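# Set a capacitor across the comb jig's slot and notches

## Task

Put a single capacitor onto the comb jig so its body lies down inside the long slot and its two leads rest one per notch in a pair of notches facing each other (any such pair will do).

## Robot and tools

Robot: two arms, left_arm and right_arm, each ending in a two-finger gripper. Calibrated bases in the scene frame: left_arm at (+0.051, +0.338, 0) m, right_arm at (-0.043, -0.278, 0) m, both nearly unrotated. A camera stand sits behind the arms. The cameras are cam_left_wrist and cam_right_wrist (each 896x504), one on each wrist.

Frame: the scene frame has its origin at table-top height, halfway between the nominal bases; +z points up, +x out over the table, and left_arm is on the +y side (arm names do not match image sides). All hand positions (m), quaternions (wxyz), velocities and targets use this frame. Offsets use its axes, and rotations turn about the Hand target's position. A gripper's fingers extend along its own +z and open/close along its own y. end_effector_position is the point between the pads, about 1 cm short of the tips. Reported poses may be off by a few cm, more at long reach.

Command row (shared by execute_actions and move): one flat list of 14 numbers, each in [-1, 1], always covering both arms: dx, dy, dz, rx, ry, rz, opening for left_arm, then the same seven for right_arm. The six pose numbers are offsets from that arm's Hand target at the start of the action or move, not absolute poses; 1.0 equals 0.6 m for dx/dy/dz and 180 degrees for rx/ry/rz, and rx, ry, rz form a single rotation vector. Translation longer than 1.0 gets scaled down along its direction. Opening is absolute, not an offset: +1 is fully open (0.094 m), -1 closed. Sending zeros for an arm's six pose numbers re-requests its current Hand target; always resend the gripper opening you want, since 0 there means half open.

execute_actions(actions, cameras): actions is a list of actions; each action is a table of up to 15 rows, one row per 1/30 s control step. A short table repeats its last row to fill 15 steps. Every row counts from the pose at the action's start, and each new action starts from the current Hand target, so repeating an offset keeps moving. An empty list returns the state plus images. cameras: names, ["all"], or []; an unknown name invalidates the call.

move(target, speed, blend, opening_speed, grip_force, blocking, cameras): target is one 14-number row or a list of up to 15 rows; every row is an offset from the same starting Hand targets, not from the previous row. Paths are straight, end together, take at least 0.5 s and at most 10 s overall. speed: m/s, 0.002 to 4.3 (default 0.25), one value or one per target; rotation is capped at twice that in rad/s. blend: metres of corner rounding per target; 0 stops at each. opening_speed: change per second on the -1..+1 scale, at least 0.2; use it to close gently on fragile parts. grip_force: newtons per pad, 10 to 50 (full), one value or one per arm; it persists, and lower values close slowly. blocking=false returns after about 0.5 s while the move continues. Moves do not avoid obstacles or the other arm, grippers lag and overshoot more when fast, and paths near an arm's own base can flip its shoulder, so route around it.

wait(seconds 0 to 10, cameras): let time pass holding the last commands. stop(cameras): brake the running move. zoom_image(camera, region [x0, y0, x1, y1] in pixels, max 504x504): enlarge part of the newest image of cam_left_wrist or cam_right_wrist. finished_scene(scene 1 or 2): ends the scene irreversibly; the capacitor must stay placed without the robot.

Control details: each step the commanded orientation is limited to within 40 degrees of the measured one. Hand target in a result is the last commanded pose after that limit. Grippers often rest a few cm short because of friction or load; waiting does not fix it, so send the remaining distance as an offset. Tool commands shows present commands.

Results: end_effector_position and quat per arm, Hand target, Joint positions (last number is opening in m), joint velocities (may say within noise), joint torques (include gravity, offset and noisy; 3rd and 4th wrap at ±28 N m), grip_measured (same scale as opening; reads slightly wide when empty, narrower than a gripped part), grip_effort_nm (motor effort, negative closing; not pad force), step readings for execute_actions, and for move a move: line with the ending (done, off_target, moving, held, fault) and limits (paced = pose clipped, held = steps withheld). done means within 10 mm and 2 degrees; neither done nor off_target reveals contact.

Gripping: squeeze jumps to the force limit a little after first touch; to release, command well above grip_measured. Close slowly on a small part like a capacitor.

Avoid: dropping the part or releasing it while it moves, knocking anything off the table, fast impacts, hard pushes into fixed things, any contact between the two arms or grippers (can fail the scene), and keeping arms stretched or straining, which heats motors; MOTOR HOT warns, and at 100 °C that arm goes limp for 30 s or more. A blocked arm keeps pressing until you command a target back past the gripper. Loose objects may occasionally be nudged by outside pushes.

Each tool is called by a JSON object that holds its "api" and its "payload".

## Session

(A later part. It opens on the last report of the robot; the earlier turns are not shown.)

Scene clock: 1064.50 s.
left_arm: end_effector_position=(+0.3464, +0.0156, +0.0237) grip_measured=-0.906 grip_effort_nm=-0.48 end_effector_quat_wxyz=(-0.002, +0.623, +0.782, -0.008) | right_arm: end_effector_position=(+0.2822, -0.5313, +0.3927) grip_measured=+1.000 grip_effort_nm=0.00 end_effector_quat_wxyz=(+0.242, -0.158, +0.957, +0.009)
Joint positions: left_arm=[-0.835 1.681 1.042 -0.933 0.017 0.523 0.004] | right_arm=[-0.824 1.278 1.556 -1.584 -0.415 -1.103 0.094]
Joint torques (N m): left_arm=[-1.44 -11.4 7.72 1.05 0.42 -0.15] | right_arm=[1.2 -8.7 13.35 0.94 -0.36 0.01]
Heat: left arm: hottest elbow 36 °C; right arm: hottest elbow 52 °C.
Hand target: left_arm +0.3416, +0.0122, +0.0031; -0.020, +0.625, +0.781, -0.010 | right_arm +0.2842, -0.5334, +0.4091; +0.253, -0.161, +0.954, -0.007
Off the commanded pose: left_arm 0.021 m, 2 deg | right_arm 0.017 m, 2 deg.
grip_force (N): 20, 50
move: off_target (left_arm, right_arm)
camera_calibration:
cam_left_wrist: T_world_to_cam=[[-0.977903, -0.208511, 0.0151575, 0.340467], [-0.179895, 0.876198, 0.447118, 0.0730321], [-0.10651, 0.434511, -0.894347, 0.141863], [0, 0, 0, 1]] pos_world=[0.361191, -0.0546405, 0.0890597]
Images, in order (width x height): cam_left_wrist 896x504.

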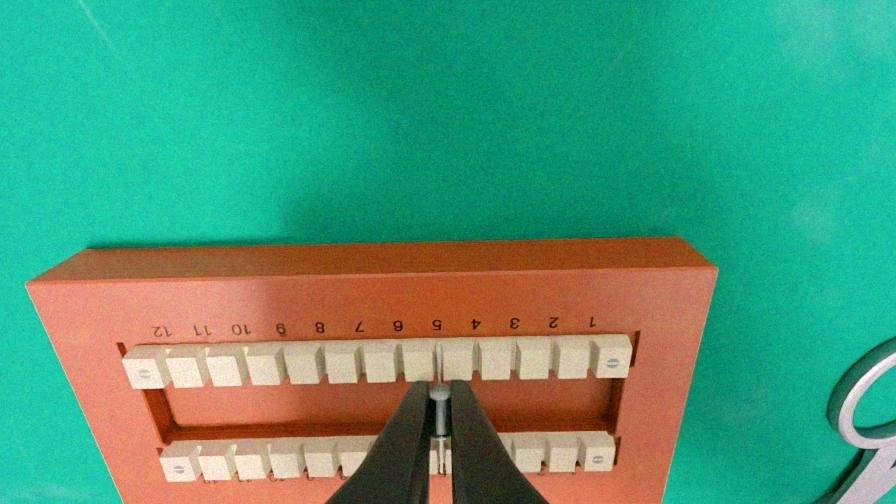

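{"api": "move", "payload": {"target": [[0.0032, -0.0034, 0.02, -0.0064, -0.006, 0, -1, 0, 0, 0, 0, 0, 0, 1], [0.0032, -0.0034, 0.02, -0.0064, -0.006, 0, -0.6, 0, 0, 0, 0, 0, 0, 1]], "speed": 0.04, "opening_speed": 0.4, "cameras": ["cam_left_wrist"]}}

{"api": "zoom_image", "payload": {"camera": "cam_left_wrist", "region": [370, 330, 510, 500]}}

Scene clock: 1101.30 s.
left_arm: end_effector_position=(+0.3454, +0.0157, +0.0208) grip_measured=-0.602 grip_effort_nm=0.08 end_effector_quat_wxyz=(-0.006, +0.623, +0.782, -0.010) | right_arm: end_effector_position=(+0.2822, -0.5313, +0.3927) grip_measured=+1.000 grip_effort_nm=0.01 end_effector_quat_wxyz=(+0.242, -0.158, +0.957, +0.009)
Joint positions: left_arm=[-0.835 1.688 1.042 -0.933 0.021 0.523 0.019] | right_arm=[-0.824 1.278 1.556 -1.584 -0.415 -1.103 0.094]
Joint torques (N m): left_arm=[-1.38 -14.27 7.71 1.01 0.25 -0.15] | right_arm=[1.14 -8.7 13.37 0.92 -0.37 0.01]
Heat: left arm: hottest elbow 36 °C; right arm: hottest elbow 53 °C.
Hand target: left_arm +0.3435, +0.0102, +0.0151; -0.007, +0.625, +0.781, -0.012 | right_arm +0.2842, -0.5334, +0.4091; +0.253, -0.161, +0.954, -0.007
Off the commanded pose: left_arm 0.008 m, 0 deg | right_arm 0.017 m, 2 deg.
grip_force (N): 20, 50
move: off_target (right_arm); target 2's new opening was sent with left_arm's hand 0.011 m and 1 deg from that target
camera_calibration:
cam_left_wrist: T_world_to_cam=[[-0.977763, -0.208564, 0.0219161, 0.339366], [-0.176565, 0.875097, 0.450589, 0.0728544], [-0.113155, 0.436699, -0.892463, 0.141434], [0, 0, 0, 1]] pos_world=[0.360687, -0.0547392, 0.0859592]
Images, in order (width x height): cam_left_wrist 896x504.

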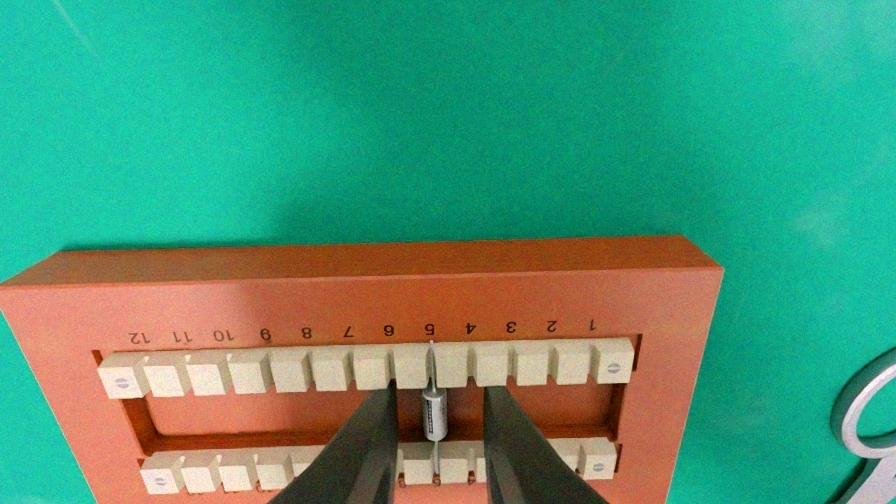

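Scaled by 2.965 from the camera's 896x504 image, which has a finer 1280x720 frame.

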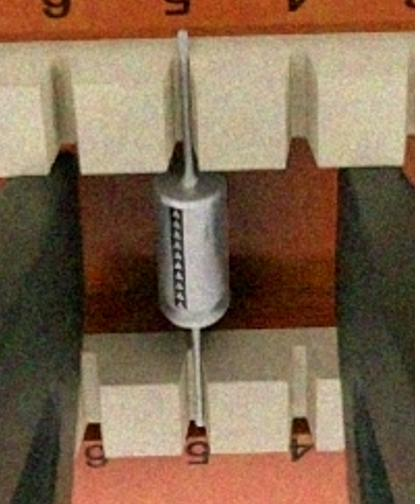

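{"api": "zoom_image", "payload": {"camera": "cam_left_wrist", "region": [400, 330, 465, 395]}}

{"api": "zoom_image", "payload": {"camera": "cam_left_wrist", "region": [400, 425, 475, 500]}}

Scaled by 7.754 from the camera's 896x504 image, which has a finer 1280x720 frame.

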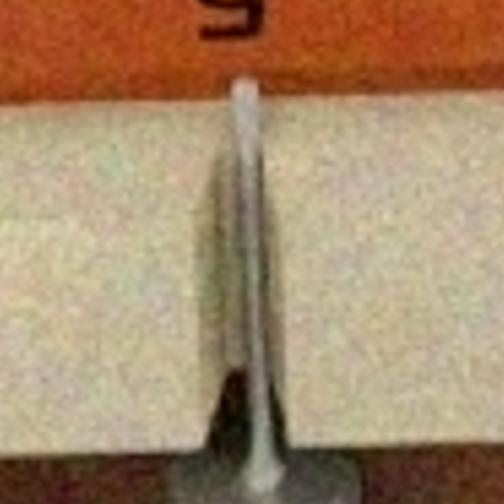

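Scaled by 6.720 from the camera's 896x504 image, which has a finer 1280x720 frame.

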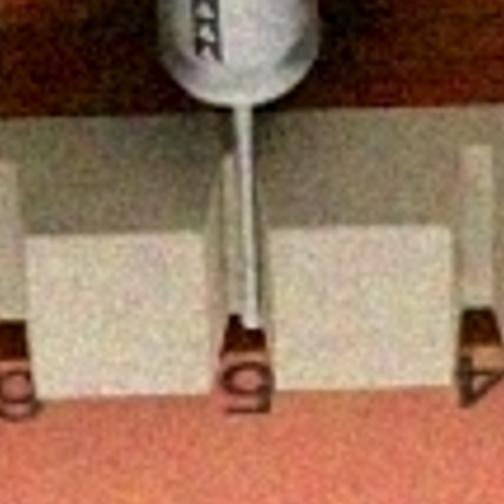

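{"api": "move", "payload": {"target": [[0.0117, -0.013, 0.0927, -0.0297, -0.0265, 0, -0.45, 0, 0, 0, 0, 0, 0, 1], [0.0155, -0.0173, 0.1867, -0.0594, -0.053, 0, -0.45, 0, 0, 0, 0, 0, 0, 1]], "speed": 0.08, "blend": 0.01, "cameras": ["cam_left_wrist"]}}

{"api": "zoom_image", "payload": {"camera": "cam_left_wrist", "region": [370, 330, 510, 500]}}

Scene clock: 1135.37 s.
left_arm: end_effector_position=(+0.3545, +0.0049, +0.1173) grip_measured=-0.452 grip_effort_nm=0.08 end_effector_quat_wxyz=(+0.106, +0.620, +0.777, -0.028) | right_arm: end_effector_position=(+0.2822, -0.5313, +0.3927) grip_measured=+1.000 grip_effort_nm=0.00 end_effector_quat_wxyz=(+0.242, -0.158, +0.957, +0.009)
Joint positions: left_arm=[-0.835 1.461 1.042 -0.933 0.025 0.523 0.026] | right_arm=[-0.824 1.278 1.556 -1.584 -0.415 -1.103 0.094]
Joint torques (N m): left_arm=[-1.32 -14.74 9.42 0.84 0.21 -0.16] | right_arm=[1.2 -8.7 13.35 0.92 -0.36 0.01]
Heat: left arm: hottest elbow 36 °C; right arm: hottest elbow 53 °C.
Hand target: left_arm +0.3527, -0.0001, +0.1271; +0.116, +0.622, +0.774, -0.032 | right_arm +0.2842, -0.5334, +0.4091; +0.253, -0.161, +0.954, -0.007
Off the commanded pose: left_arm 0.011 m, 1 deg | right_arm 0.017 m, 2 deg.
grip_force (N): 20, 50
move: off_target (left_arm, right_arm)
camera_calibration:
cam_left_wrist: T_world_to_cam=[[-0.972551, -0.21407, -0.091207, 0.355371], [-0.230931, 0.936068, 0.26542, 0.0810453], [0.0285576, 0.279197, -0.959809, 0.191721], [0, 0, 0, 1]] pos_world=[0.358857, -0.0533176, 0.194917]
Images, in order (width x height): cam_left_wrist 896x504.

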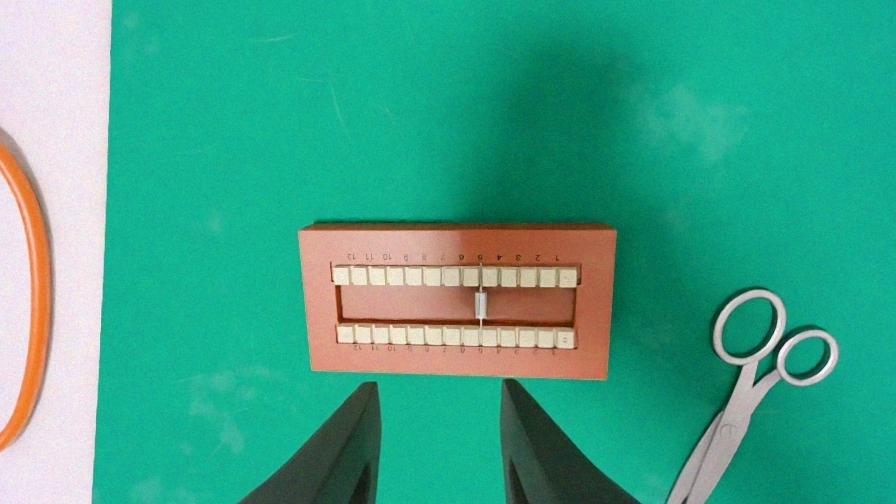

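Scaled by 2.965 from the camera's 896x504 image, which has a finer 1280x720 frame.

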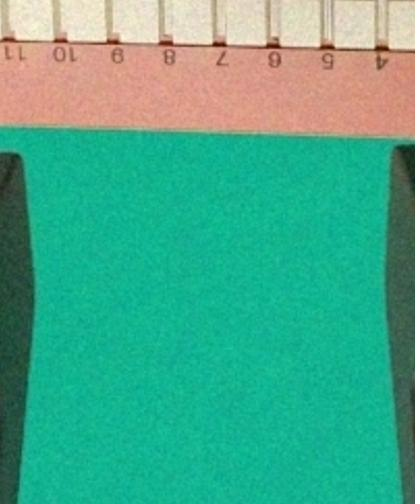

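{"api": "zoom_image", "payload": {"camera": "cam_left_wrist", "region": [435, 250, 525, 360]}}

Scaled by 4.582 from the camera's 896x504 image, which has a finer 1280x720 frame.

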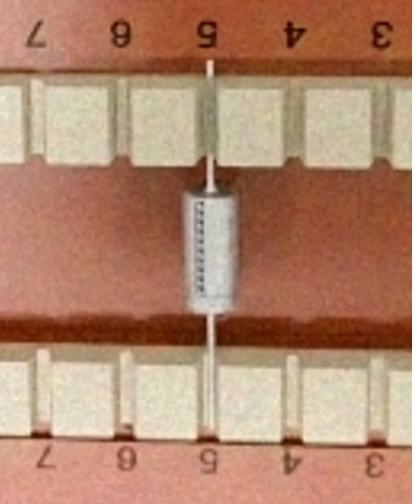

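{"api": "finished_scene", "payload": {"scene": 1}}

The scene is finished: the task was done.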